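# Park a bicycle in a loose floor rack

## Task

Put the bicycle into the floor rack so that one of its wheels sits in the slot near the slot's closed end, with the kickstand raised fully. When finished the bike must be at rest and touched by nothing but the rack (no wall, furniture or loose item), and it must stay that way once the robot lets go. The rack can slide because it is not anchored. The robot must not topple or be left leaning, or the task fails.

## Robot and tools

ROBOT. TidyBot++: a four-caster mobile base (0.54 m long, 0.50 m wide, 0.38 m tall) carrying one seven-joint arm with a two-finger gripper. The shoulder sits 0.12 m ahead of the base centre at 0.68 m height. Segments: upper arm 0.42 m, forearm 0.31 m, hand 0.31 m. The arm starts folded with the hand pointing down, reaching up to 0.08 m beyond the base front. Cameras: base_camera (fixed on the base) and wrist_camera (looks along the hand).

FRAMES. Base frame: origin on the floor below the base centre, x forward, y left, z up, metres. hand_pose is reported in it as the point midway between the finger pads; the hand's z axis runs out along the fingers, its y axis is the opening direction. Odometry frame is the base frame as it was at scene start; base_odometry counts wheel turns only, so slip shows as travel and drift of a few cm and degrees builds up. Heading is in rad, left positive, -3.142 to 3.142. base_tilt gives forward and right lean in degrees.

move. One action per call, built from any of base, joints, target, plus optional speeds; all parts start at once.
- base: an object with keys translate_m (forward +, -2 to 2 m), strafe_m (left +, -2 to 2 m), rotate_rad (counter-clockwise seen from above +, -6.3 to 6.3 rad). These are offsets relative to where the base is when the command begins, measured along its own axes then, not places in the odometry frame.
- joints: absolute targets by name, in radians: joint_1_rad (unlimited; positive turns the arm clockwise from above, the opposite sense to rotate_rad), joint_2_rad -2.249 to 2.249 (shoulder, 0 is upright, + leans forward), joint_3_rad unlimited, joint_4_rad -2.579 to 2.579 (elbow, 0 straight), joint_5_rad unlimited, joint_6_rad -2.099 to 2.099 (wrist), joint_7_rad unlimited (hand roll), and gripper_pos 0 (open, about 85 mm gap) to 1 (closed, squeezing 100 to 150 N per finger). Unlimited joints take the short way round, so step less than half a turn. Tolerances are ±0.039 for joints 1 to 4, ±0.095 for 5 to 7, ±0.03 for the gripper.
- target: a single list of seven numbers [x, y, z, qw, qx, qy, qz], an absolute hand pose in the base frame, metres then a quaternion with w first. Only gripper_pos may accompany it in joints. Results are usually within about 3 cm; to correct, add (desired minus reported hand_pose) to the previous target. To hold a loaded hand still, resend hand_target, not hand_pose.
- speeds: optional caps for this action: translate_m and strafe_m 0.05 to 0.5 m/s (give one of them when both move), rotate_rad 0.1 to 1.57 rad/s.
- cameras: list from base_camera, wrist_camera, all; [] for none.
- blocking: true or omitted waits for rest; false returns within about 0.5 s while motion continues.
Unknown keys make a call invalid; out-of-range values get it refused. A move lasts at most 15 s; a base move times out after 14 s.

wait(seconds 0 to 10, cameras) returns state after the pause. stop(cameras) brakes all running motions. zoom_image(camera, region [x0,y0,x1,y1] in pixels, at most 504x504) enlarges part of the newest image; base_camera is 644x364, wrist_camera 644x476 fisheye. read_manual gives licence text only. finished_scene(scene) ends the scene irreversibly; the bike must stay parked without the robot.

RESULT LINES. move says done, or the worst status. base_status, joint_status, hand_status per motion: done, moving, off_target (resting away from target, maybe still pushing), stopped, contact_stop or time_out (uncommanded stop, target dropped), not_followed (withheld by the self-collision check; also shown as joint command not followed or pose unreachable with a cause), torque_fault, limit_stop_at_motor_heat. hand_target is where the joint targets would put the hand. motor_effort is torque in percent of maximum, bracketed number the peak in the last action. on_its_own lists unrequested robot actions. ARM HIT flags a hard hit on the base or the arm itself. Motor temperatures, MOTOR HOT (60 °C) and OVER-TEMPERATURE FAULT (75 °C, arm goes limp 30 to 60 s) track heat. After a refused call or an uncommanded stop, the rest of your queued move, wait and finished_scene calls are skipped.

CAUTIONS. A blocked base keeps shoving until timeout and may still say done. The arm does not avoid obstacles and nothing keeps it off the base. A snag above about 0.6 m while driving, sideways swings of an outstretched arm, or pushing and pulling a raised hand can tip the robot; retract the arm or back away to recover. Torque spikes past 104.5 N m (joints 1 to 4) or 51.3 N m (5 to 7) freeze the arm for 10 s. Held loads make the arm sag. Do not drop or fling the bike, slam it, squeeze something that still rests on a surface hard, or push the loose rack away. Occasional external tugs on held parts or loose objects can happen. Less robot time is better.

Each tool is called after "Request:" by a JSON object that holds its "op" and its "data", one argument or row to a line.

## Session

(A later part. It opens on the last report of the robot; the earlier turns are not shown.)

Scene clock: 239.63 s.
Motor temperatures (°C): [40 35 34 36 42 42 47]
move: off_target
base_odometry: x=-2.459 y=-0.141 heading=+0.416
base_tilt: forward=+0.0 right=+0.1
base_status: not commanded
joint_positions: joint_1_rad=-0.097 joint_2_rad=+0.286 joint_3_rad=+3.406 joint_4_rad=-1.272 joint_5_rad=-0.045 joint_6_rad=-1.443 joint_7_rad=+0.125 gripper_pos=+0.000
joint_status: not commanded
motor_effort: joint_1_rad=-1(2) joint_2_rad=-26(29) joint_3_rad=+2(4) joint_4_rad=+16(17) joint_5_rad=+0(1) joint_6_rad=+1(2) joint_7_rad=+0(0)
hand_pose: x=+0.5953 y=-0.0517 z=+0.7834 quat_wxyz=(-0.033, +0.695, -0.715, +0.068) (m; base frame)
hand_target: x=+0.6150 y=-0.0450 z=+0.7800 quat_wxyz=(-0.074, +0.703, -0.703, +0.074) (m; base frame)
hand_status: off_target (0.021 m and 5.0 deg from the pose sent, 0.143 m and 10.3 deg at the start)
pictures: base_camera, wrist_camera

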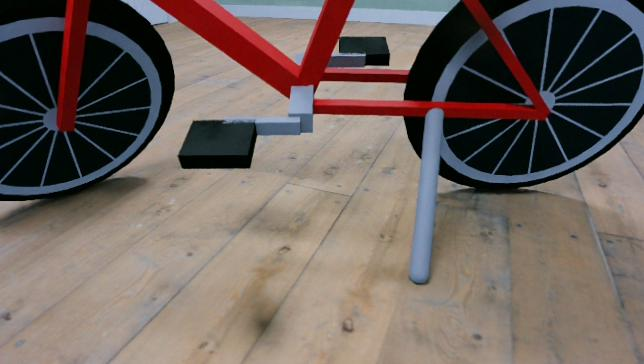

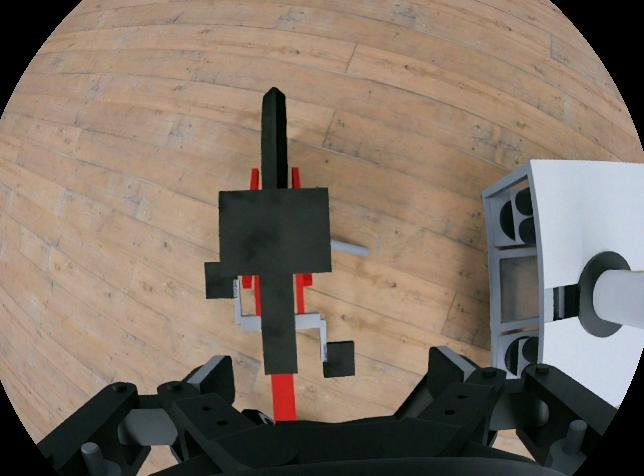

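Request:
{"op": "move", "data": {
  "target": [0.645, -0.033, 0.717, -0.099, 0.710, -0.690, 0.1015]
}}

Scene clock: 269.20 s.
Motor temperatures (°C): [40 35 34 36 42 42 47]
move: off_target
base_odometry: x=-2.459 y=-0.141 heading=+0.416
base_tilt: forward=+0.0 right=+0.0
base_status: not commanded
joint_positions: joint_1_rad=-0.125 joint_2_rad=+0.315 joint_3_rad=+3.424 joint_4_rad=-1.443 joint_5_rad=-0.077 joint_6_rad=-1.166 joint_7_rad=+0.140 gripper_pos=+0.000
joint_status: not commanded
motor_effort: joint_1_rad=-1(1) joint_2_rad=-27(29) joint_3_rad=+3(3) joint_4_rad=+16(17) joint_5_rad=+0(1) joint_6_rad=+3(4) joint_7_rad=+0(0)
hand_pose: x=+0.6267 y=-0.0461 z=+0.7230 quat_wxyz=(-0.064, +0.696, -0.708, +0.095) (m; base frame)
hand_target: x=+0.6450 y=-0.0330 z=+0.7170 quat_wxyz=(-0.099, +0.710, -0.690, +0.101) (m; base frame)
hand_status: off_target (0.023 m and 4.8 deg from the pose sent, 0.085 m and 9.1 deg at the start)
pictures: base_camera, wrist_camera

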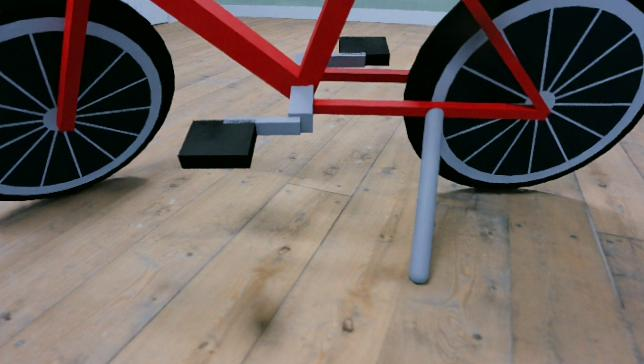

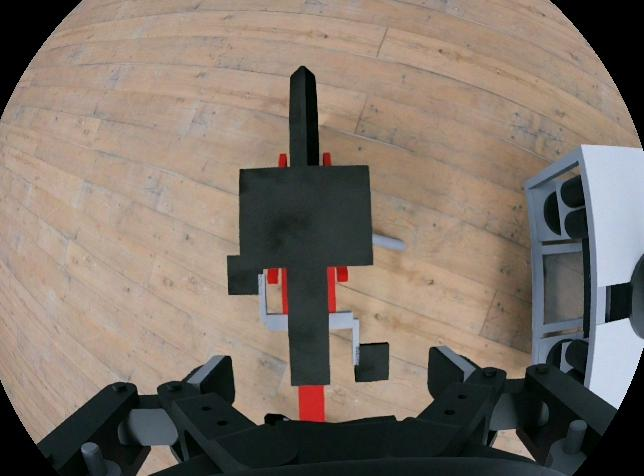

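Request:
{"op": "move", "data": {
  "target": [0.672, -0.028, 0.652, -0.099, 0.710, -0.690, 0.1015]
}}

Scene clock: 278.83 s.
Motor temperatures (°C): [40 35 34 36 42 42 47]
move: off_target
base_odometry: x=-2.459 y=-0.141 heading=+0.416
base_tilt: forward=+0.0 right=+0.0
base_status: not commanded
joint_positions: joint_1_rad=-0.156 joint_2_rad=+0.435 joint_3_rad=+3.468 joint_4_rad=-1.504 joint_5_rad=-0.148 joint_6_rad=-1.010 joint_7_rad=+0.185 gripper_pos=+0.000
joint_status: not commanded
motor_effort: joint_1_rad=+0(1) joint_2_rad=-30(33) joint_3_rad=+3(5) joint_4_rad=+14(16) joint_5_rad=+1(1) joint_6_rad=+2(3) joint_7_rad=+0(0)
hand_pose: x=+0.6543 y=-0.0387 z=+0.6515 quat_wxyz=(-0.062, +0.700, -0.705, +0.088) (m; base frame)
hand_target: x=+0.6720 y=-0.0280 z=+0.6520 quat_wxyz=(-0.099, +0.710, -0.690, +0.101) (m; base frame)
hand_status: off_target (0.021 m and 4.9 deg from the pose sent, 0.086 m and 4.8 deg at the start)
pictures: base_camera, wrist_camera

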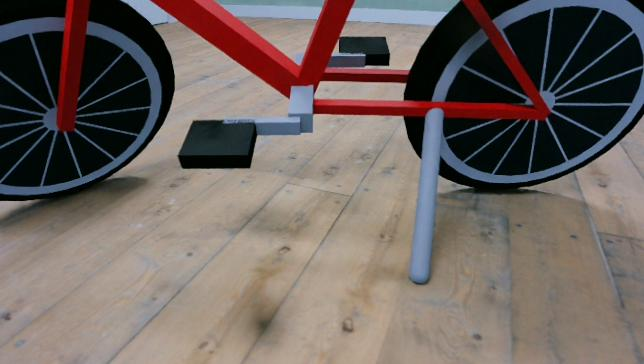

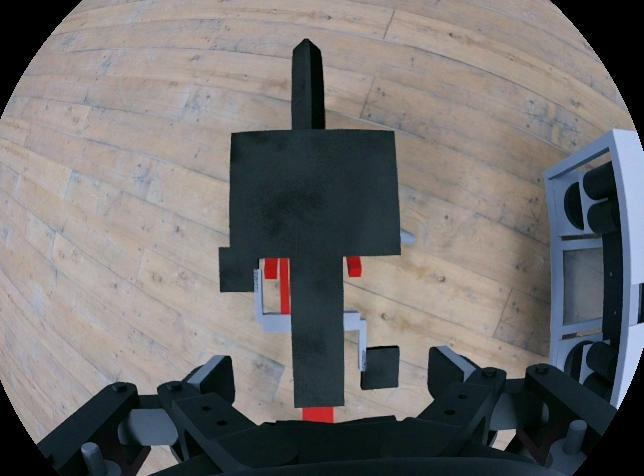

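Request:
{"op": "move", "data": {
  "target": [0.697, -0.024, 0.570, -0.099, 0.710, -0.690, 0.1015]
}}

Scene clock: 285.87 s.
Motor temperatures (°C): [40 35 34 36 42 42 47]
move: off_target
base_odometry: x=-2.459 y=-0.141 heading=+0.416
base_tilt: forward=+0.0 right=+0.1
base_status: not commanded
joint_positions: joint_1_rad=-0.171 joint_2_rad=+0.583 joint_3_rad=+3.492 joint_4_rad=-1.557 joint_5_rad=-0.261 joint_6_rad=-0.833 joint_7_rad=+0.267 gripper_pos=+0.000
joint_status: not commanded
motor_effort: joint_1_rad=+0(1) joint_2_rad=-33(37) joint_3_rad=+5(5) joint_4_rad=+14(16) joint_5_rad=+0(1) joint_6_rad=+2(4) joint_7_rad=+0(0)
hand_pose: x=+0.6792 y=-0.0294 z=+0.5671 quat_wxyz=(-0.067, +0.705, -0.701, +0.081) (m; base frame)
hand_target: x=+0.6970 y=-0.0240 z=+0.5700 quat_wxyz=(-0.099, +0.710, -0.690, +0.102) (m; base frame)
hand_status: off_target (0.019 m and 4.6 deg from the pose sent, 0.093 m and 4.9 deg at the start)
pictures: base_camera, wrist_camera

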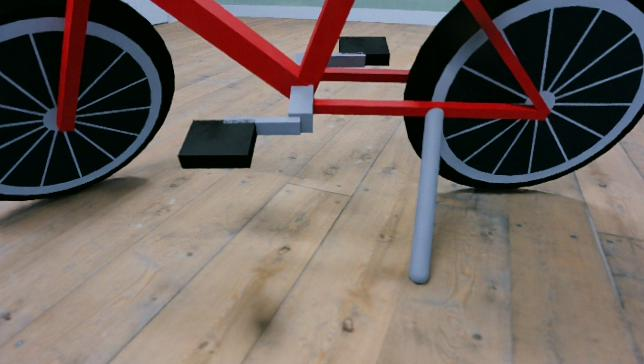

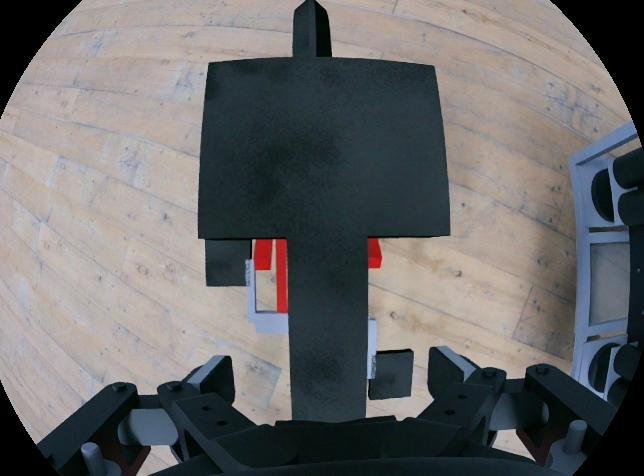

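Request:
{"op": "move", "data": {
  "joints": {"gripper_pos": 0.5},
  "cameras": ["wrist_camera"]
}}

Request:
{"op": "move", "data": {
  "joints": {"gripper_pos": 0.75}
}}

Scene clock: 290.03 s.
Motor temperatures (°C): [40 35 34 36 42 42 47]
move: done
base_odometry: x=-2.459 y=-0.141 heading=+0.416
base_tilt: forward=+0.0 right=+0.1
base_status: not commanded
joint_positions: joint_1_rad=-0.171 joint_2_rad=+0.583 joint_3_rad=+3.492 joint_4_rad=-1.557 joint_5_rad=-0.262 joint_6_rad=-0.831 joint_7_rad=+0.268 gripper_pos=+0.500
joint_status: all done
motor_effort: joint_1_rad=+0(1) joint_2_rad=-33(34) joint_3_rad=+4(5) joint_4_rad=+13(14) joint_5_rad=+0(0) joint_6_rad=+2(3) joint_7_rad=+0(0)
hand_pose: x=+0.6798 y=-0.0292 z=+0.5672 quat_wxyz=(-0.067, +0.705, -0.701, +0.081) (m; base frame)
hand_target: x=+0.6970 y=-0.0240 z=+0.5700 quat_wxyz=(-0.099, +0.710, -0.690, +0.102) (m; base frame)
hand_status: not commanded
pictures: wrist_camera

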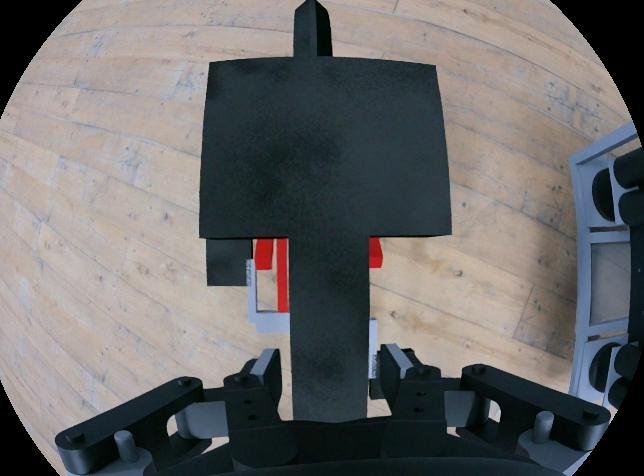

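Scene clock: 290.70 s.
Motor temperatures (°C): [40 35 34 36 42 42 47]
move: done
base_odometry: x=-2.459 y=-0.141 heading=+0.416
base_tilt: forward=+0.0 right=+0.0
base_status: not commanded
joint_positions: joint_1_rad=-0.171 joint_2_rad=+0.583 joint_3_rad=+3.492 joint_4_rad=-1.557 joint_5_rad=-0.262 joint_6_rad=-0.831 joint_7_rad=+0.268 gripper_pos=+0.750
joint_status: all done
motor_effort: joint_1_rad=-1(1) joint_2_rad=-33(33) joint_3_rad=+4(5) joint_4_rad=+13(15) joint_5_rad=+0(0) joint_6_rad=+2(3) joint_7_rad=+0(0)
hand_pose: x=+0.6798 y=-0.0293 z=+0.5672 quat_wxyz=(-0.067, +0.705, -0.701, +0.081) (m; base frame)
hand_target: x=+0.6970 y=-0.0240 z=+0.5700 quat_wxyz=(-0.099, +0.710, -0.690, +0.102) (m; base frame)
hand_status: not commanded
pictures: base_camera, wrist_camera

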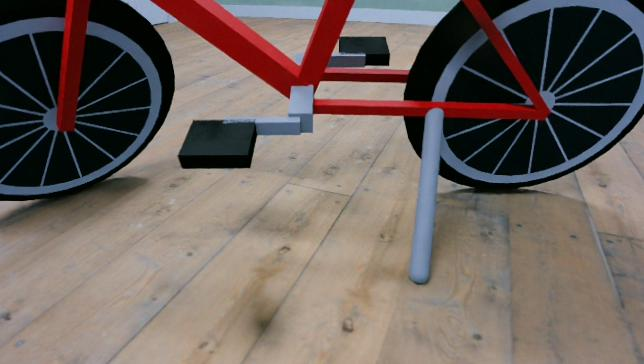

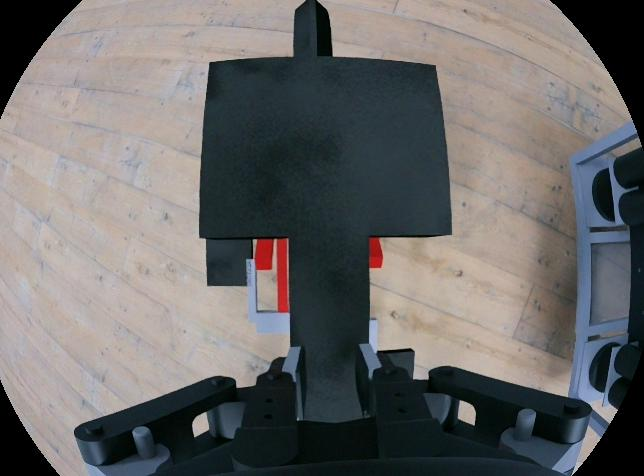

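Request:
{"op": "move", "data": {
  "joints": {"gripper_pos": 0.15},
  "cameras": []
}}

Request:
{"op": "move", "data": {
  "target": [0.7105, -0.019, 0.508, -0.099, 0.710, -0.690, 0.1015],
  "cameras": ["wrist_camera"]
}}

Request:
{"op": "move", "data": {
  "joints": {"gripper_pos": 0.75}
}}

Scene clock: 301.57 s.
Motor temperatures (°C): [40 36 34 36 42 42 47]
move: done
base_odometry: x=-2.459 y=-0.141 heading=+0.416
base_tilt: forward=+0.0 right=+0.0
base_status: not commanded
joint_positions: joint_1_rad=-0.171 joint_2_rad=+0.583 joint_3_rad=+3.492 joint_4_rad=-1.557 joint_5_rad=-0.262 joint_6_rad=-0.831 joint_7_rad=+0.268 gripper_pos=+0.150
joint_status: all done
motor_effort: joint_1_rad=-1(1) joint_2_rad=-33(34) joint_3_rad=+4(5) joint_4_rad=+13(14) joint_5_rad=+0(1) joint_6_rad=+2(3) joint_7_rad=+0(0)
hand_pose: x=+0.6798 y=-0.0292 z=+0.5672 quat_wxyz=(-0.068, +0.705, -0.701, +0.082) (m; base frame)
hand_target: x=+0.6970 y=-0.0240 z=+0.5700 quat_wxyz=(-0.099, +0.710, -0.690, +0.102) (m; base frame)
hand_status: not commanded
pictures: none
No camera images: "cameras" was empty.

Scene clock: 302.83 s.
Motor temperatures (°C): [40 36 34 36 42 42 47]
move: off_target
base_odometry: x=-2.459 y=-0.141 heading=+0.416
base_tilt: forward=-0.1 right=+0.0
base_status: not commanded
joint_positions: joint_1_rad=-0.172 joint_2_rad=+0.695 joint_3_rad=+3.492 joint_4_rad=-1.579 joint_5_rad=-0.355 joint_6_rad=-0.708 joint_7_rad=+0.334 gripper_pos=+0.150
joint_status: not commanded
motor_effort: joint_1_rad=-1(2) joint_2_rad=-35(38) joint_3_rad=+5(5) joint_4_rad=+12(15) joint_5_rad=+0(1) joint_6_rad=+2(3) joint_7_rad=+0(0)
hand_pose: x=+0.6946 y=-0.0235 z=+0.5068 quat_wxyz=(-0.072, +0.706, -0.700, +0.080) (m; base frame)
hand_target: x=+0.7105 y=-0.0190 z=+0.5080 quat_wxyz=(-0.099, +0.710, -0.690, +0.102) (m; base frame)
hand_status: off_target (0.017 m and 4.2 deg from the pose sent, 0.067 m and 4.5 deg at the start)
pictures: wrist_camera

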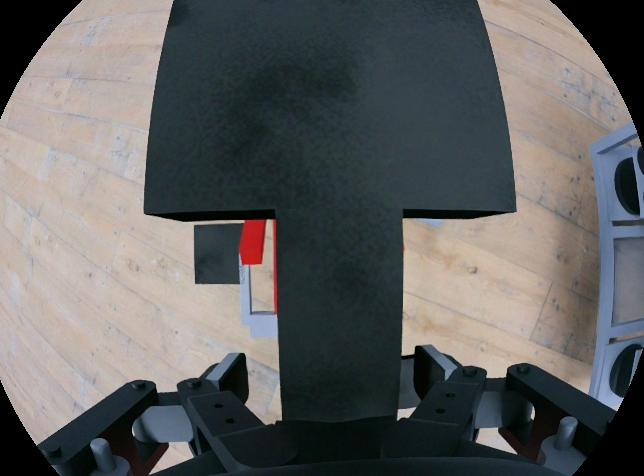

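Scene clock: 303.70 s.
Motor temperatures (°C): [40 36 34 36 42 42 47]
move: off_target
base_odometry: x=-2.460 y=-0.141 heading=+0.416
base_tilt: forward=+0.0 right=+0.0
base_status: not commanded
joint_positions: joint_1_rad=-0.172 joint_2_rad=+0.693 joint_3_rad=+3.495 joint_4_rad=-1.586 joint_5_rad=-0.361 joint_6_rad=-0.699 joint_7_rad=+0.336 gripper_pos=+0.570
joint_status: gripper_pos off_target (ended at +0.570, target +0.750)
motor_effort: joint_1_rad=-3(4) joint_2_rad=-34(36) joint_3_rad=+3(6) joint_4_rad=+14(15) joint_5_rad=+0(1) joint_6_rad=+1(5) joint_7_rad=+1(2)
hand_pose: x=+0.6946 y=-0.0254 z=+0.5069 quat_wxyz=(-0.074, +0.703, -0.703, +0.082) (m; base frame)
hand_target: x=+0.7105 y=-0.0190 z=+0.5080 quat_wxyz=(-0.099, +0.710, -0.690, +0.102) (m; base frame)
hand_status: not commanded
pictures: base_camera, wrist_camera

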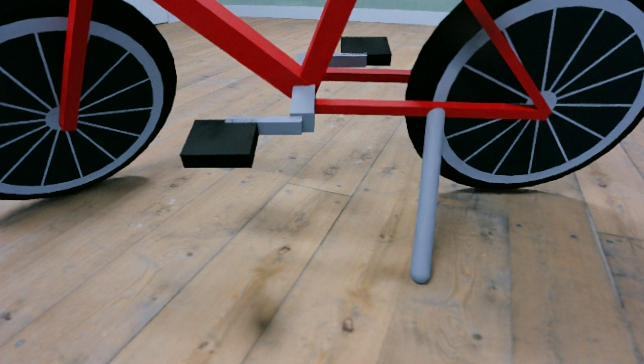

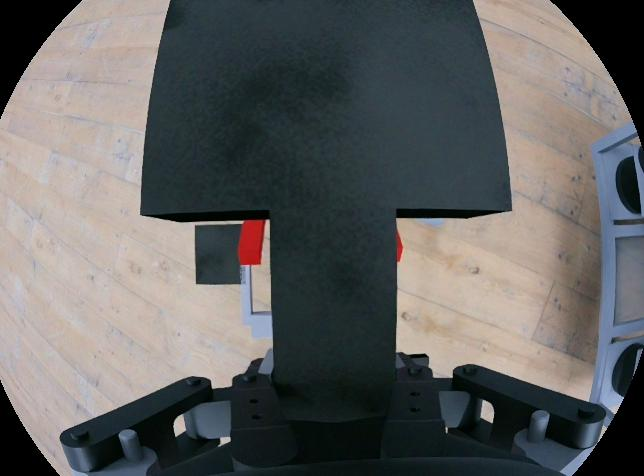

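Request:
{"op": "move", "data": {
  "target": [0.761, -0.019, 0.517, -0.0626, 0.714, -0.694, 0.0644],
  "cameras": ["base_camera"]
}}

Request:
{"op": "move", "data": {
  "target": [0.805, -0.019, 0.517, -0.0261, 0.7165, -0.6965, 0.0269]
}}

Scene clock: 318.47 s.
Motor temperatures (°C): [40 36 34 36 42 42 47]
move: off_target
base_odometry: x=-2.460 y=-0.141 heading=+0.416
base_tilt: forward=+0.0 right=+0.0
base_status: not commanded
joint_positions: joint_1_rad=-0.105 joint_2_rad=+0.805 joint_3_rad=+3.495 joint_4_rad=-1.306 joint_5_rad=-0.357 joint_6_rad=-0.928 joint_7_rad=+0.305 gripper_pos=+0.572
joint_status: not commanded
motor_effort: joint_1_rad=-7(8) joint_2_rad=-37(38) joint_3_rad=+0(4) joint_4_rad=+20(21) joint_5_rad=-2(3) joint_6_rad=+10(11) joint_7_rad=+5(6)
hand_pose: x=+0.7405 y=-0.0415 z=+0.5151 quat_wxyz=(-0.062, +0.699, -0.710, +0.053) (m; base frame)
hand_target: x=+0.7610 y=-0.0190 z=+0.5170 quat_wxyz=(-0.063, +0.714, -0.694, +0.064) (m; base frame)
hand_status: off_target (0.030 m and 2.8 deg from the pose sent, 0.067 m and 2.9 deg at the start)
pictures: base_camera

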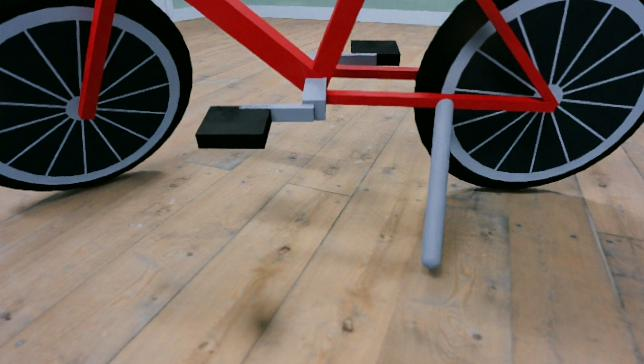

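Scene clock: 320.07 s.
Motor temperatures (°C): [40 36 34 36 42 42 47]
move: off_target
base_odometry: x=-2.460 y=-0.141 heading=+0.416
base_tilt: forward=-0.1 right=+0.0
base_status: not commanded
joint_positions: joint_1_rad=-0.050 joint_2_rad=+0.990 joint_3_rad=+3.450 joint_4_rad=-0.858 joint_5_rad=-0.303 joint_6_rad=-1.264 joint_7_rad=+0.202 gripper_pos=+0.572
joint_status: not commanded
motor_effort: joint_1_rad=-5(8) joint_2_rad=-42(43) joint_3_rad=+0(1) joint_4_rad=+20(21) joint_5_rad=-2(3) joint_6_rad=+11(13) joint_7_rad=+6(7)
hand_pose: x=+0.7925 y=-0.0312 z=+0.5219 quat_wxyz=(-0.032, +0.708, -0.706, +0.015) (m; base frame)
hand_target: x=+0.8050 y=-0.0190 z=+0.5170 quat_wxyz=(-0.026, +0.717, -0.697, +0.027) (m; base frame)
hand_status: off_target (0.018 m and 2.1 deg from the pose sent, 0.068 m and 5.7 deg at the start)
pictures: base_camera, wrist_camera

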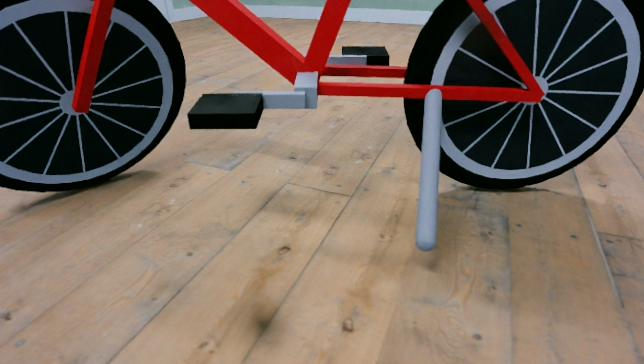

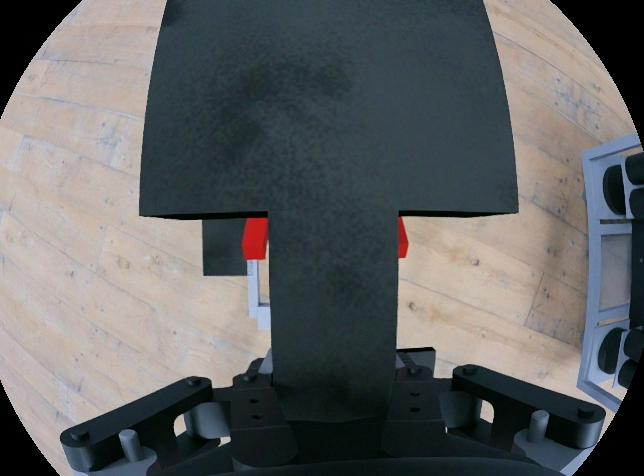

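Request:
{"op": "move", "data": {
  "target": [0.812, -0.019, 0.555, -0.0261, 0.7165, -0.6965, 0.0269]
}}

Scene clock: 325.27 s.
Motor temperatures (°C): [40 36 34 36 42 42 47]
move: off_target
base_odometry: x=-2.460 y=-0.141 heading=+0.416
base_tilt: forward=-0.1 right=+0.1
base_status: not commanded
joint_positions: joint_1_rad=-0.036 joint_2_rad=+1.038 joint_3_rad=+3.418 joint_4_rad=-0.741 joint_5_rad=-0.281 joint_6_rad=-1.350 joint_7_rad=+0.174 gripper_pos=+0.572
joint_status: not commanded
motor_effort: joint_1_rad=-3(6) joint_2_rad=-52(53) joint_3_rad=+1(2) joint_4_rad=+20(21) joint_5_rad=-2(2) joint_6_rad=+7(11) joint_7_rad=+7(7)
hand_pose: x=+0.8010 y=-0.0227 z=+0.5233 quat_wxyz=(-0.026, +0.712, -0.702, +0.003) (m; base frame)
hand_target: x=+0.8120 y=-0.0190 z=+0.5550 quat_wxyz=(-0.026, +0.717, -0.697, +0.027) (m; base frame)
hand_status: off_target (0.034 m and 2.9 deg from the pose sent, 0.040 m and 2.1 deg at the start)
pictures: base_camera, wrist_camera

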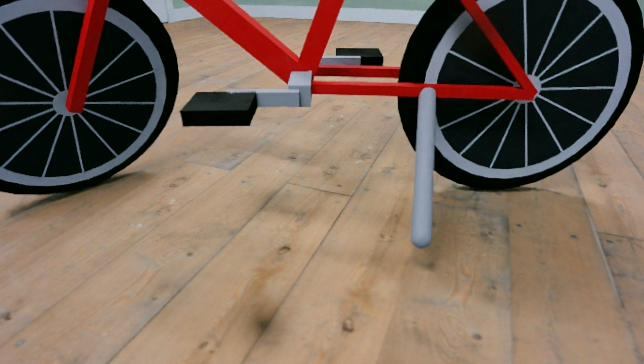

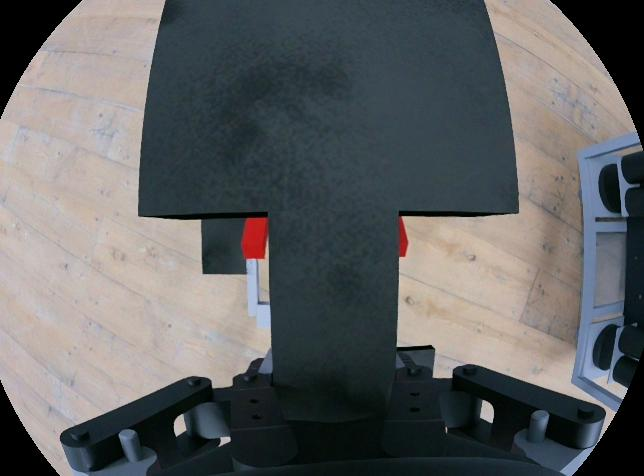

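Request:
{"op": "move", "data": {
  "target": [0.812, -0.019, 0.60, -0.0261, 0.7165, -0.6965, 0.0269],
  "joints": {"gripper_pos": 0.85}
}}

Scene clock: 364.23 s.
Motor temperatures (°C): [40 37 34 36 42 42 47]
move: off_target
base_odometry: x=-2.460 y=-0.141 heading=+0.416
base_tilt: forward=+0.0 right=+0.0
base_status: not commanded
joint_positions: joint_1_rad=-0.026 joint_2_rad=+1.086 joint_3_rad=+3.386 joint_4_rad=-0.627 joint_5_rad=-0.261 joint_6_rad=-1.435 joint_7_rad=+0.152 gripper_pos=+0.572
joint_status: gripper_pos off_target (ended at +0.572, target +0.850)
motor_effort: joint_1_rad=+0(4) joint_2_rad=-64(64) joint_3_rad=+2(3) joint_4_rad=+22(23) joint_5_rad=-1(2) joint_6_rad=+0(6) joint_7_rad=+4(7)
hand_pose: x=+0.8067 y=-0.0131 z=+0.5243 quat_wxyz=(-0.020, +0.717, -0.697, -0.010) (m; base frame)
hand_target: x=+0.8120 y=-0.0190 z=+0.6000 quat_wxyz=(-0.026, +0.717, -0.697, +0.027) (m; base frame)
hand_status: off_target (0.076 m and 4.2 deg from the pose sent, 0.078 m and 2.9 deg at the start)
pictures: base_camera, wrist_camera

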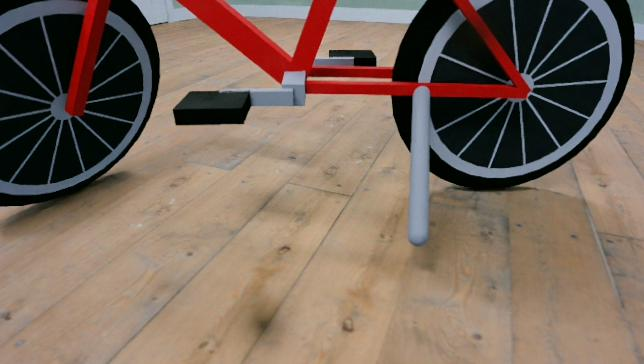

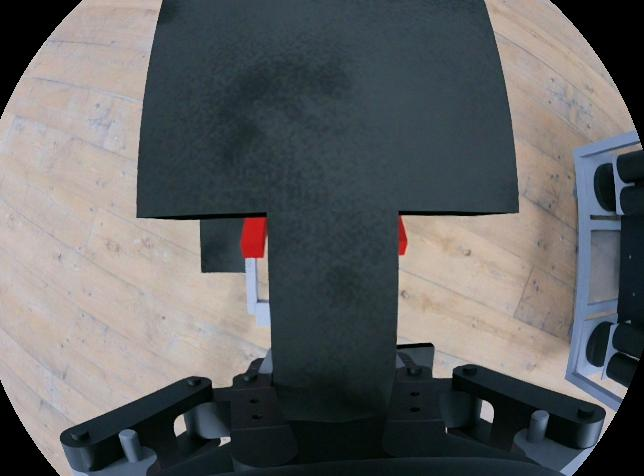

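Request:
{"op": "move", "data": {
  "base": {"translate_m": 0.05},
  "target": [0.758, -0.025, 0.55, -0.0261, 0.7165, -0.6965, 0.0269],
  "cameras": []
}}

Request:
{"op": "move", "data": {
  "base": {"translate_m": 0.05},
  "target": [0.71, -0.025, 0.55, -0.0261, 0.7165, -0.6965, 0.0269],
  "cameras": ["base_camera"]
}}

Request:
{"op": "move", "data": {
  "base": {"translate_m": 0.05},
  "target": [0.66, -0.025, 0.55, -0.0261, 0.7165, -0.6965, 0.0269]
}}

Scene clock: 386.70 s.
Motor temperatures (°C): [40 39 34 37 42 42 47]
move: off_target
base_odometry: x=-2.414 y=-0.121 heading=+0.415
base_tilt: forward=+0.0 right=+0.0
base_status: done
joint_positions: joint_1_rad=-0.082 joint_2_rad=+0.917 joint_3_rad=+3.421 joint_4_rad=-1.008 joint_5_rad=-0.255 joint_6_rad=-1.225 joint_7_rad=+0.182 gripper_pos=+0.573
joint_status: not commanded
motor_effort: joint_1_rad=-1(3) joint_2_rad=-48(64) joint_3_rad=+6(6) joint_4_rad=+13(24) joint_5_rad=+0(4) joint_6_rad=-5(7) joint_7_rad=-6(6)
hand_pose: x=+0.7545 y=-0.0161 z=+0.5230 quat_wxyz=(-0.014, +0.710, -0.705, +0.002) (m; base frame)
hand_target: x=+0.7580 y=-0.0250 z=+0.5500 quat_wxyz=(-0.026, +0.717, -0.697, +0.027) (m; base frame)
hand_status: off_target (0.029 m and 3.4 deg from the pose sent, 0.056 m and 4.2 deg at the start)
pictures: none
No camera images: "cameras" was empty.

Scene clock: 387.97 s.
Motor temperatures (°C): [40 39 34 37 42 42 47]
move: off_target
base_odometry: x=-2.368 y=-0.101 heading=+0.415
base_tilt: forward=+0.0 right=+0.0
base_status: done
joint_positions: joint_1_rad=-0.119 joint_2_rad=+0.808 joint_3_rad=+3.450 joint_4_rad=-1.246 joint_5_rad=-0.255 joint_6_rad=-1.105 joint_7_rad=+0.211 gripper_pos=+0.573
joint_status: not commanded
motor_effort: joint_1_rad=+0(1) joint_2_rad=-45(48) joint_3_rad=+7(7) joint_4_rad=+13(15) joint_5_rad=+1(1) joint_6_rad=-6(8) joint_7_rad=-5(6)
hand_pose: x=+0.7074 y=-0.0195 z=+0.5227 quat_wxyz=(-0.009, +0.707, -0.707, +0.006) (m; base frame)
hand_target: x=+0.7100 y=-0.0250 z=+0.5500 quat_wxyz=(-0.026, +0.717, -0.697, +0.027) (m; base frame)
hand_status: off_target (0.028 m and 3.5 deg from the pose sent, 0.053 m and 3.4 deg at the start)
pictures: base_camera

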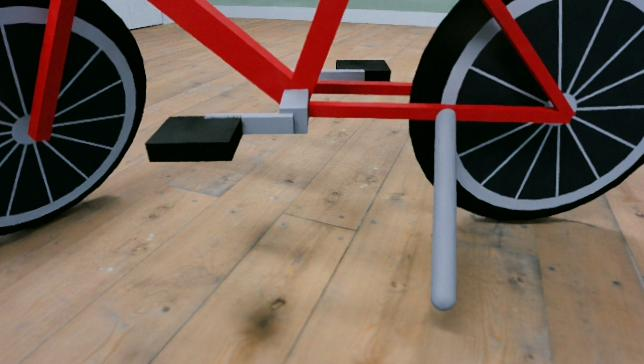

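Scene clock: 389.23 s.
Motor temperatures (°C): [40 39 34 37 42 42 47]
move: off_target
base_odometry: x=-2.322 y=-0.081 heading=+0.414
base_tilt: forward=-0.1 right=+0.0
base_status: done
joint_positions: joint_1_rad=-0.157 joint_2_rad=+0.707 joint_3_rad=+3.468 joint_4_rad=-1.459 joint_5_rad=-0.255 joint_6_rad=-1.002 joint_7_rad=+0.241 gripper_pos=+0.573
joint_status: not commanded
motor_effort: joint_1_rad=+0(2) joint_2_rad=-42(45) joint_3_rad=+8(8) joint_4_rad=+12(14) joint_5_rad=+1(2) joint_6_rad=-6(8) joint_7_rad=-4(5)
hand_pose: x=+0.6573 y=-0.0155 z=+0.5225 quat_wxyz=(-0.007, +0.710, -0.704, +0.004) (m; base frame)
hand_target: x=+0.6600 y=-0.0250 z=+0.5500 quat_wxyz=(-0.026, +0.717, -0.697, +0.027) (m; base frame)
hand_status: off_target (0.029 m and 3.6 deg from the pose sent, 0.055 m and 3.5 deg at the start)
pictures: base_camera, wrist_camera

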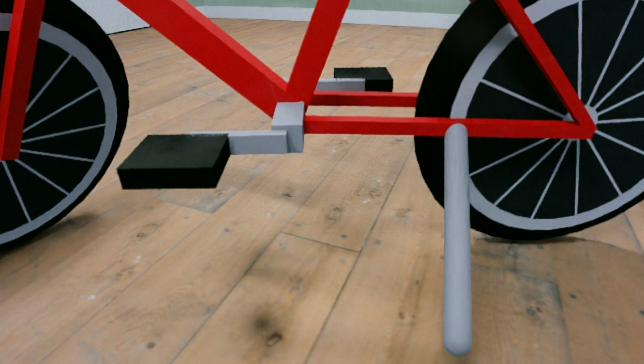

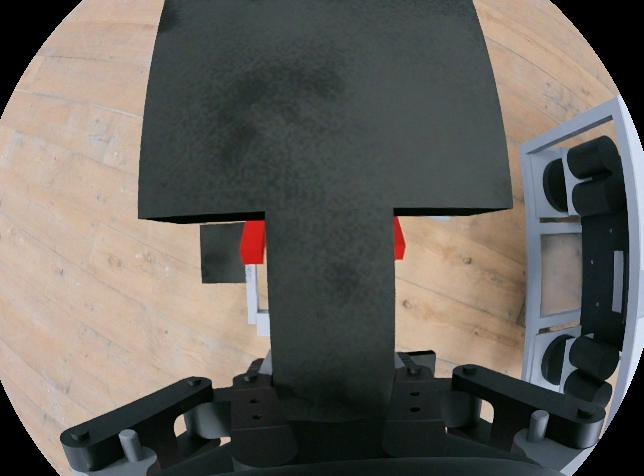

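Request:
{"op": "move", "data": {
  "target": [0.66, -0.02, 0.65, -0.0087, 0.712, -0.702, 0.0088],
  "cameras": ["base_camera"]
}}

Scene clock: 392.63 s.
Motor temperatures (°C): [40 39 34 37 42 42 47]
move: off_target
base_odometry: x=-2.322 y=-0.081 heading=+0.414
base_tilt: forward=+0.0 right=+0.0
base_status: not commanded
joint_positions: joint_1_rad=-0.160 joint_2_rad=+0.768 joint_3_rad=+3.454 joint_4_rad=-1.324 joint_5_rad=-0.255 joint_6_rad=-1.128 joint_7_rad=+0.239 gripper_pos=+0.574
joint_status: not commanded
motor_effort: joint_1_rad=+3(4) joint_2_rad=-72(73) joint_3_rad=+10(12) joint_4_rad=+22(23) joint_5_rad=+1(5) joint_6_rad=-14(16) joint_7_rad=-3(5)
hand_pose: x=+0.6717 y=+0.0022 z=+0.5243 quat_wxyz=(+0.007, +0.724, -0.689, -0.020) (m; base frame)
hand_target: x=+0.6600 y=-0.0200 z=+0.6500 quat_wxyz=(-0.009, +0.712, -0.702, +0.009) (m; base frame)
hand_status: off_target (0.128 m and 4.3 deg from the pose sent, 0.128 m and 0.6 deg at the start)
pictures: base_camera

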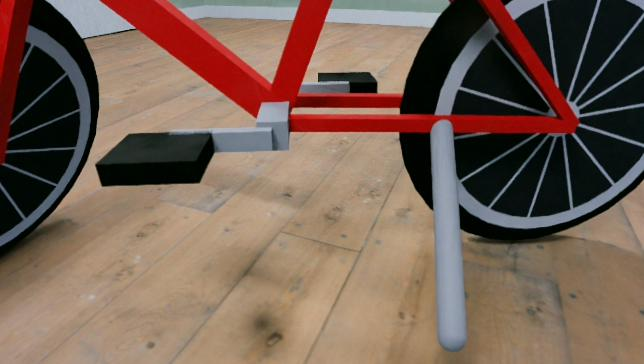

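Request:
{"op": "move", "data": {
  "target": [0.64, -0.04, 0.70, -0.0087, 0.704, -0.710, 0.0088],
  "cameras": ["base_camera"]
}}

Scene clock: 413.03 s.
Motor temperatures (°C): [40 40 34 37 42 42 47]
move: off_target
base_odometry: x=-2.322 y=-0.081 heading=+0.414
base_tilt: forward=+0.0 right=+0.0
base_status: not commanded
joint_positions: joint_1_rad=-0.146 joint_2_rad=+0.777 joint_3_rad=+3.437 joint_4_rad=-1.300 joint_5_rad=-0.255 joint_6_rad=-1.173 joint_7_rad=+0.239 gripper_pos=+0.574
joint_status: not commanded
motor_effort: joint_1_rad=+6(7) joint_2_rad=-86(87) joint_3_rad=+13(14) joint_4_rad=+25(26) joint_5_rad=+6(7) joint_6_rad=-23(24) joint_7_rad=-1(3)
hand_pose: x=+0.6675 y=+0.0061 z=+0.5258 quat_wxyz=(+0.011, +0.726, -0.687, -0.037) (m; base frame)
hand_target: x=+0.6400 y=-0.0400 z=+0.7000 quat_wxyz=(-0.009, +0.704, -0.710, +0.009) (m; base frame)
hand_status: off_target (0.182 m and 6.8 deg from the pose sent, 0.183 m and 5.1 deg at the start)
pictures: base_camera

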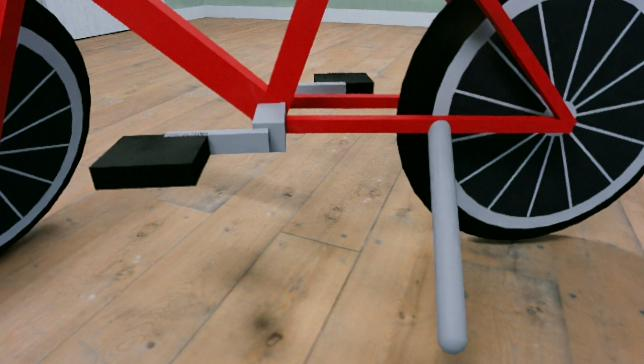

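Request:
{"op": "move", "data": {
  "target": [0.66, -0.01, 0.53, -0.0087, 0.707, -0.707, 0.0088],
  "cameras": []
}}

Request:
{"op": "move", "data": {
  "target": [0.605, -0.01, 0.525, -0.050, 0.705, -0.705, 0.050],
  "cameras": ["base_camera"]
}}

Request:
{"op": "move", "data": {
  "target": [0.555, -0.01, 0.515, -0.085, 0.702, -0.702, 0.085]
}}

Scene clock: 442.27 s.
Motor temperatures (°C): [40 43 34 37 42 43 47]
move: off_target
base_odometry: x=-2.322 y=-0.081 heading=+0.414
base_tilt: forward=-0.1 right=+0.0
base_status: not commanded
joint_positions: joint_1_rad=-0.181 joint_2_rad=+0.729 joint_3_rad=+3.477 joint_4_rad=-1.414 joint_5_rad=-0.255 joint_6_rad=-1.061 joint_7_rad=+0.239 gripper_pos=+0.574
joint_status: not commanded
motor_effort: joint_1_rad=+0(6) joint_2_rad=-37(87) joint_3_rad=+6(13) joint_4_rad=+11(25) joint_5_rad=+4(6) joint_6_rad=-3(25) joint_7_rad=-2(6)
hand_pose: x=+0.6573 y=-0.0030 z=+0.5228 quat_wxyz=(+0.006, +0.719, -0.695, -0.008) (m; base frame)
hand_target: x=+0.6600 y=-0.0100 z=+0.5300 quat_wxyz=(-0.009, +0.707, -0.707, +0.009) (m; base frame)
hand_status: off_target (0.010 m and 3.2 deg from the pose sent, 0.018 m and 6.5 deg at the start)
pictures: none
No camera images: "cameras" was empty.

Scene clock: 443.73 s.
Motor temperatures (°C): [40 43 34 37 42 43 47]
move: off_target
base_odometry: x=-2.322 y=-0.081 heading=+0.414
base_tilt: forward=-0.1 right=+0.0
base_status: not commanded
joint_positions: joint_1_rad=-0.234 joint_2_rad=+0.570 joint_3_rad=+3.521 joint_4_rad=-1.763 joint_5_rad=-0.265 joint_6_rad=-0.752 joint_7_rad=+0.258 gripper_pos=+0.574
joint_status: not commanded
motor_effort: joint_1_rad=-1(2) joint_2_rad=-30(38) joint_3_rad=+5(7) joint_4_rad=+9(11) joint_5_rad=+1(4) joint_6_rad=-5(7) joint_7_rad=-2(4)
hand_pose: x=+0.6056 y=-0.0178 z=+0.5189 quat_wxyz=(-0.026, +0.704, -0.708, +0.047) (m; base frame)
hand_target: x=+0.6050 y=-0.0100 z=+0.5250 quat_wxyz=(-0.050, +0.705, -0.705, +0.050) (m; base frame)
hand_status: off_target (0.010 m and 2.8 deg from the pose sent, 0.053 m and 9.5 deg at the start)
pictures: base_camera

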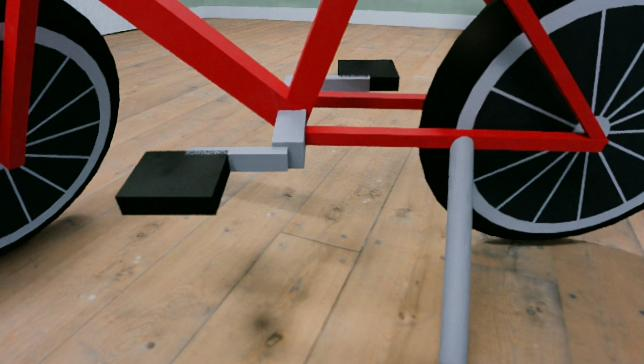

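Scene clock: 445.07 s.
Motor temperatures (°C): [40 43 34 37 42 43 47]
move: off_target
base_odometry: x=-2.322 y=-0.081 heading=+0.414
base_tilt: forward=-0.1 right=+0.0
base_status: not commanded
joint_positions: joint_1_rad=-0.258 joint_2_rad=+0.457 joint_3_rad=+3.545 joint_4_rad=-2.049 joint_5_rad=-0.363 joint_6_rad=-0.487 joint_7_rad=+0.380 gripper_pos=+0.574
joint_status: not commanded
motor_effort: joint_1_rad=-3(4) joint_2_rad=-25(31) joint_3_rad=+2(5) joint_4_rad=+9(10) joint_5_rad=+0(1) joint_6_rad=-4(6) joint_7_rad=-1(2)
hand_pose: x=+0.5553 y=-0.0228 z=+0.5097 quat_wxyz=(-0.064, +0.698, -0.709, +0.081) (m; base frame)
hand_target: x=+0.5550 y=-0.0100 z=+0.5150 quat_wxyz=(-0.085, +0.702, -0.702, +0.085) (m; base frame)
hand_status: off_target (0.014 m and 2.7 deg from the pose sent, 0.051 m and 8.0 deg at the start)
pictures: base_camera, wrist_camera

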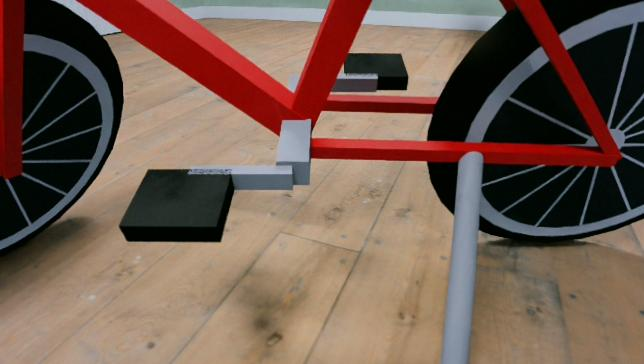

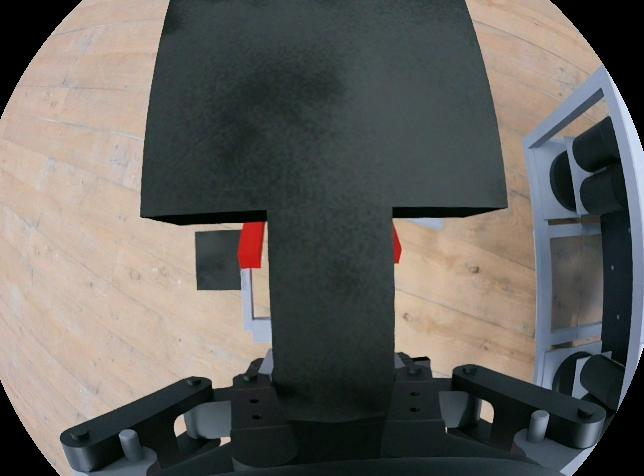

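Request:
{"op": "move", "data": {
  "target": [0.538, -0.01, 0.509, -0.095, 0.70, -0.70, 0.095],
  "cameras": ["base_camera"]
}}

Scene clock: 448.93 s.
Motor temperatures (°C): [40 43 34 37 42 43 47]
move: off_target
base_odometry: x=-2.322 y=-0.081 heading=+0.414
base_tilt: forward=+0.0 right=-0.1
base_status: not commanded
joint_positions: joint_1_rad=-0.260 joint_2_rad=+0.429 joint_3_rad=+3.546 joint_4_rad=-2.127 joint_5_rad=-0.426 joint_6_rad=-0.407 joint_7_rad=+0.454 gripper_pos=+0.574
joint_status: not commanded
motor_effort: joint_1_rad=-2(5) joint_2_rad=-23(25) joint_3_rad=+2(4) joint_4_rad=+6(9) joint_5_rad=-1(1) joint_6_rad=-2(5) joint_7_rad=-1(2)
hand_pose: x=+0.5424 y=-0.0223 z=+0.5070 quat_wxyz=(-0.077, +0.698, -0.706, +0.092) (m; base frame)
hand_target: x=+0.5380 y=-0.0100 z=+0.5090 quat_wxyz=(-0.095, +0.701, -0.701, +0.095) (m; base frame)
hand_status: off_target (0.013 m and 2.2 deg from the pose sent, 0.022 m and 4.1 deg at the start)
pictures: base_camera

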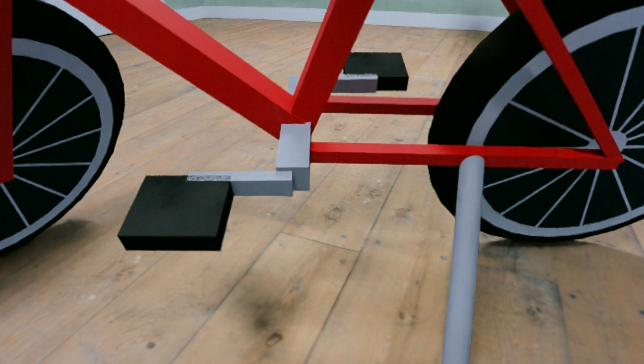

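Request:
{"op": "move", "data": {
  "joints": {"gripper_pos": 0.15},
  "cameras": ["base_camera"]
}}

Request:
{"op": "move", "data": {
  "target": [0.49, -0.01, 0.68, -0.085, 0.70, -0.70, 0.085]
}}

Scene clock: 453.13 s.
Motor temperatures (°C): [40 43 34 37 42 43 47]
move: done
base_odometry: x=-2.322 y=-0.081 heading=+0.414
base_tilt: forward=+0.0 right=+0.0
base_status: not commanded
joint_positions: joint_1_rad=-0.265 joint_2_rad=+0.428 joint_3_rad=+3.546 joint_4_rad=-2.146 joint_5_rad=-0.433 joint_6_rad=-0.406 joint_7_rad=+0.455 gripper_pos=+0.150
joint_status: all done
motor_effort: joint_1_rad=-1(3) joint_2_rad=-23(26) joint_3_rad=+3(4) joint_4_rad=+9(10) joint_5_rad=+0(1) joint_6_rad=+1(3) joint_7_rad=+0(1)
hand_pose: x=+0.5323 y=-0.0190 z=+0.5027 quat_wxyz=(-0.073, +0.697, -0.708, +0.084) (m; base frame)
hand_target: x=+0.5380 y=-0.0100 z=+0.5090 quat_wxyz=(-0.095, +0.701, -0.701, +0.095) (m; base frame)
hand_status: not commanded
pictures: base_camera

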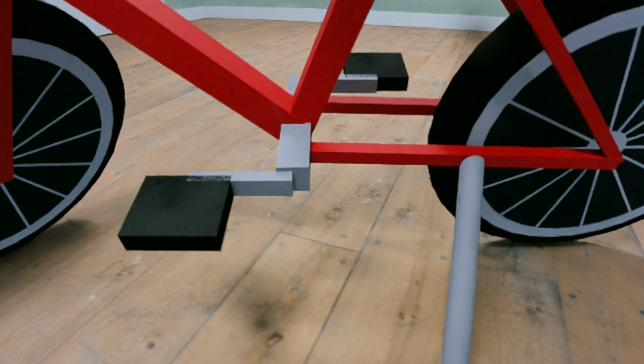

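Scene clock: 455.03 s.
Motor temperatures (°C): [40 43 34 37 42 43 47]
move: off_target
base_odometry: x=-2.322 y=-0.081 heading=+0.414
base_tilt: forward=-0.1 right=+0.0
base_status: not commanded
joint_positions: joint_1_rad=-0.021 joint_2_rad=+0.030 joint_3_rad=+3.208 joint_4_rad=-1.975 joint_5_rad=-0.087 joint_6_rad=-0.861 joint_7_rad=+0.124 gripper_pos=+0.150
joint_status: not commanded
motor_effort: joint_1_rad=-1(2) joint_2_rad=-16(25) joint_3_rad=+2(4) joint_4_rad=+15(16) joint_5_rad=+0(1) joint_6_rad=+3(4) joint_7_rad=+0(0)
hand_pose: x=+0.5036 y=+0.0043 z=+0.6714 quat_wxyz=(-0.116, +0.711, -0.689, +0.082) (m; base frame)
hand_target: x=+0.4900 y=-0.0100 z=+0.6800 quat_wxyz=(-0.085, +0.702, -0.702, +0.085) (m; base frame)
hand_status: off_target (0.022 m and 4.0 deg from the pose sent, 0.182 m and 1.7 deg at the start)
pictures: base_camera, wrist_camera

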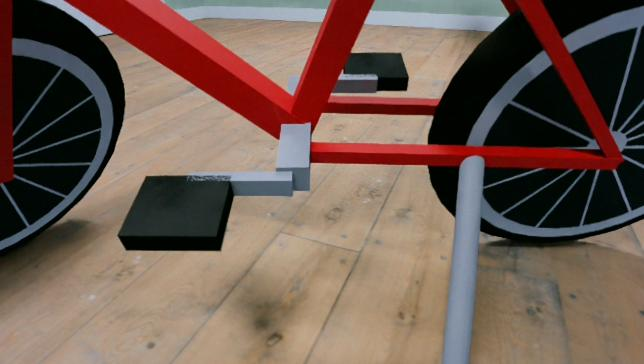

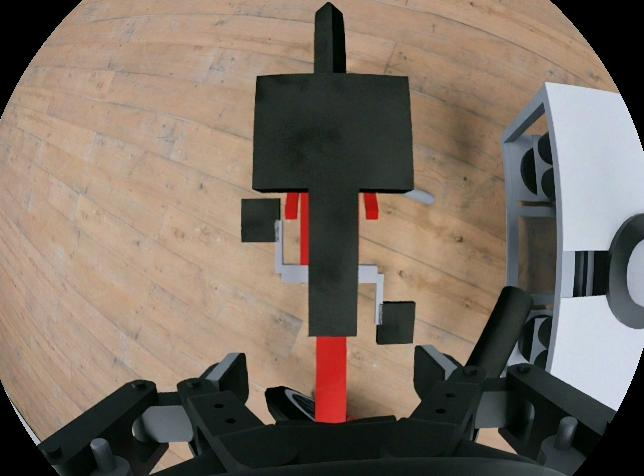

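Request:
{"op": "move", "data": {
  "target": [0.5, -0.01, 0.86, 0.0, 0.7071, -0.7071, 0.0],
  "cameras": ["wrist_camera"]
}}

Request:
{"op": "move", "data": {
  "base": {"translate_m": -0.45}
}}

Scene clock: 463.03 s.
Motor temperatures (°C): [40 42 34 37 42 43 47]
move: off_target
base_odometry: x=-2.322 y=-0.081 heading=+0.414
base_tilt: forward=+0.0 right=+0.0
base_status: not commanded
joint_positions: joint_1_rad=-0.114 joint_2_rad=+0.160 joint_3_rad=+3.330 joint_4_rad=-1.177 joint_5_rad=-0.085 joint_6_rad=-1.736 joint_7_rad=+0.123 gripper_pos=+0.150
joint_status: not commanded
motor_effort: joint_1_rad=-1(1) joint_2_rad=-21(21) joint_3_rad=+2(3) joint_4_rad=+15(17) joint_5_rad=+0(1) joint_6_rad=+1(3) joint_7_rad=+0(0)
hand_pose: x=+0.5159 y=+0.0044 z=+0.8605 quat_wxyz=(-0.043, +0.730, -0.682, +0.010) (m; base frame)
hand_target: x=+0.5000 y=-0.0100 z=+0.8600 quat_wxyz=(+0.000, +0.707, -0.707, +0.000) (m; base frame)
hand_status: off_target (0.021 m and 6.5 deg from the pose sent, 0.189 m and 16.4 deg at the start)
pictures: wrist_camera

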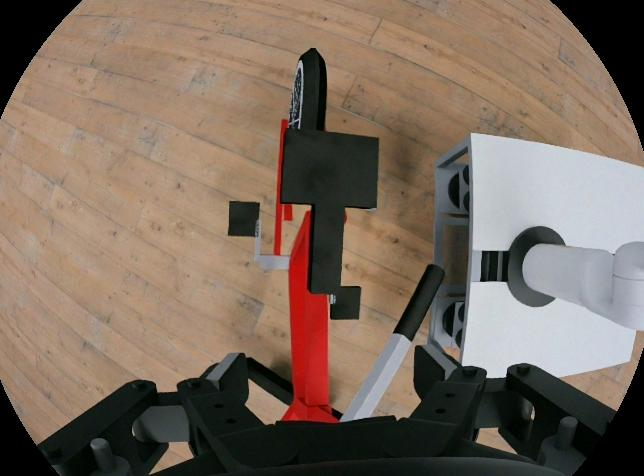

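Scene clock: 465.33 s.
Motor temperatures (°C): [40 42 34 37 42 43 47]
move: done
base_odometry: x=-2.734 y=-0.262 heading=+0.415
base_tilt: forward=-0.1 right=+0.0
base_status: done
joint_positions: joint_1_rad=-0.119 joint_2_rad=+0.176 joint_3_rad=+3.334 joint_4_rad=-1.174 joint_5_rad=-0.085 joint_6_rad=-1.747 joint_7_rad=+0.123 gripper_pos=+0.150
joint_status: not commanded
motor_effort: joint_1_rad=-1(2) joint_2_rad=-21(25) joint_3_rad=+2(3) joint_4_rad=+14(16) joint_5_rad=+0(1) joint_6_rad=+0(2) joint_7_rad=+0(0)
hand_pose: x=+0.5160 y=+0.0054 z=+0.8548 quat_wxyz=(-0.034, +0.731, -0.681, +0.002) (m; base frame)
hand_target: x=+0.5000 y=-0.0100 z=+0.8600 quat_wxyz=(+0.000, +0.707, -0.707, +0.000) (m; base frame)
hand_status: not commanded
pictures: base_camera, wrist_camera

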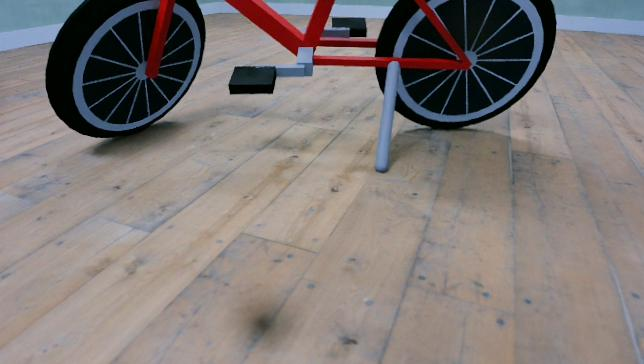

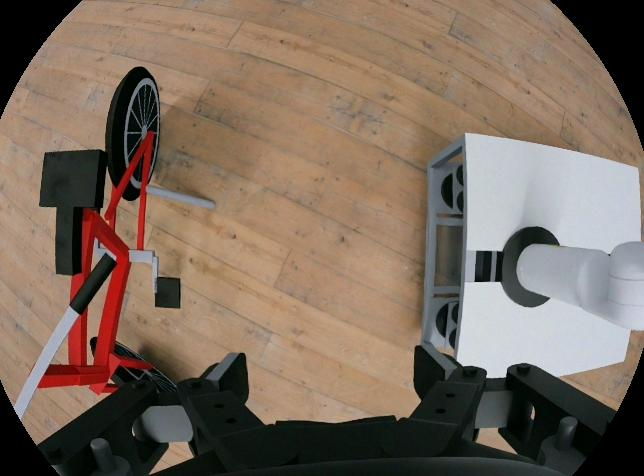

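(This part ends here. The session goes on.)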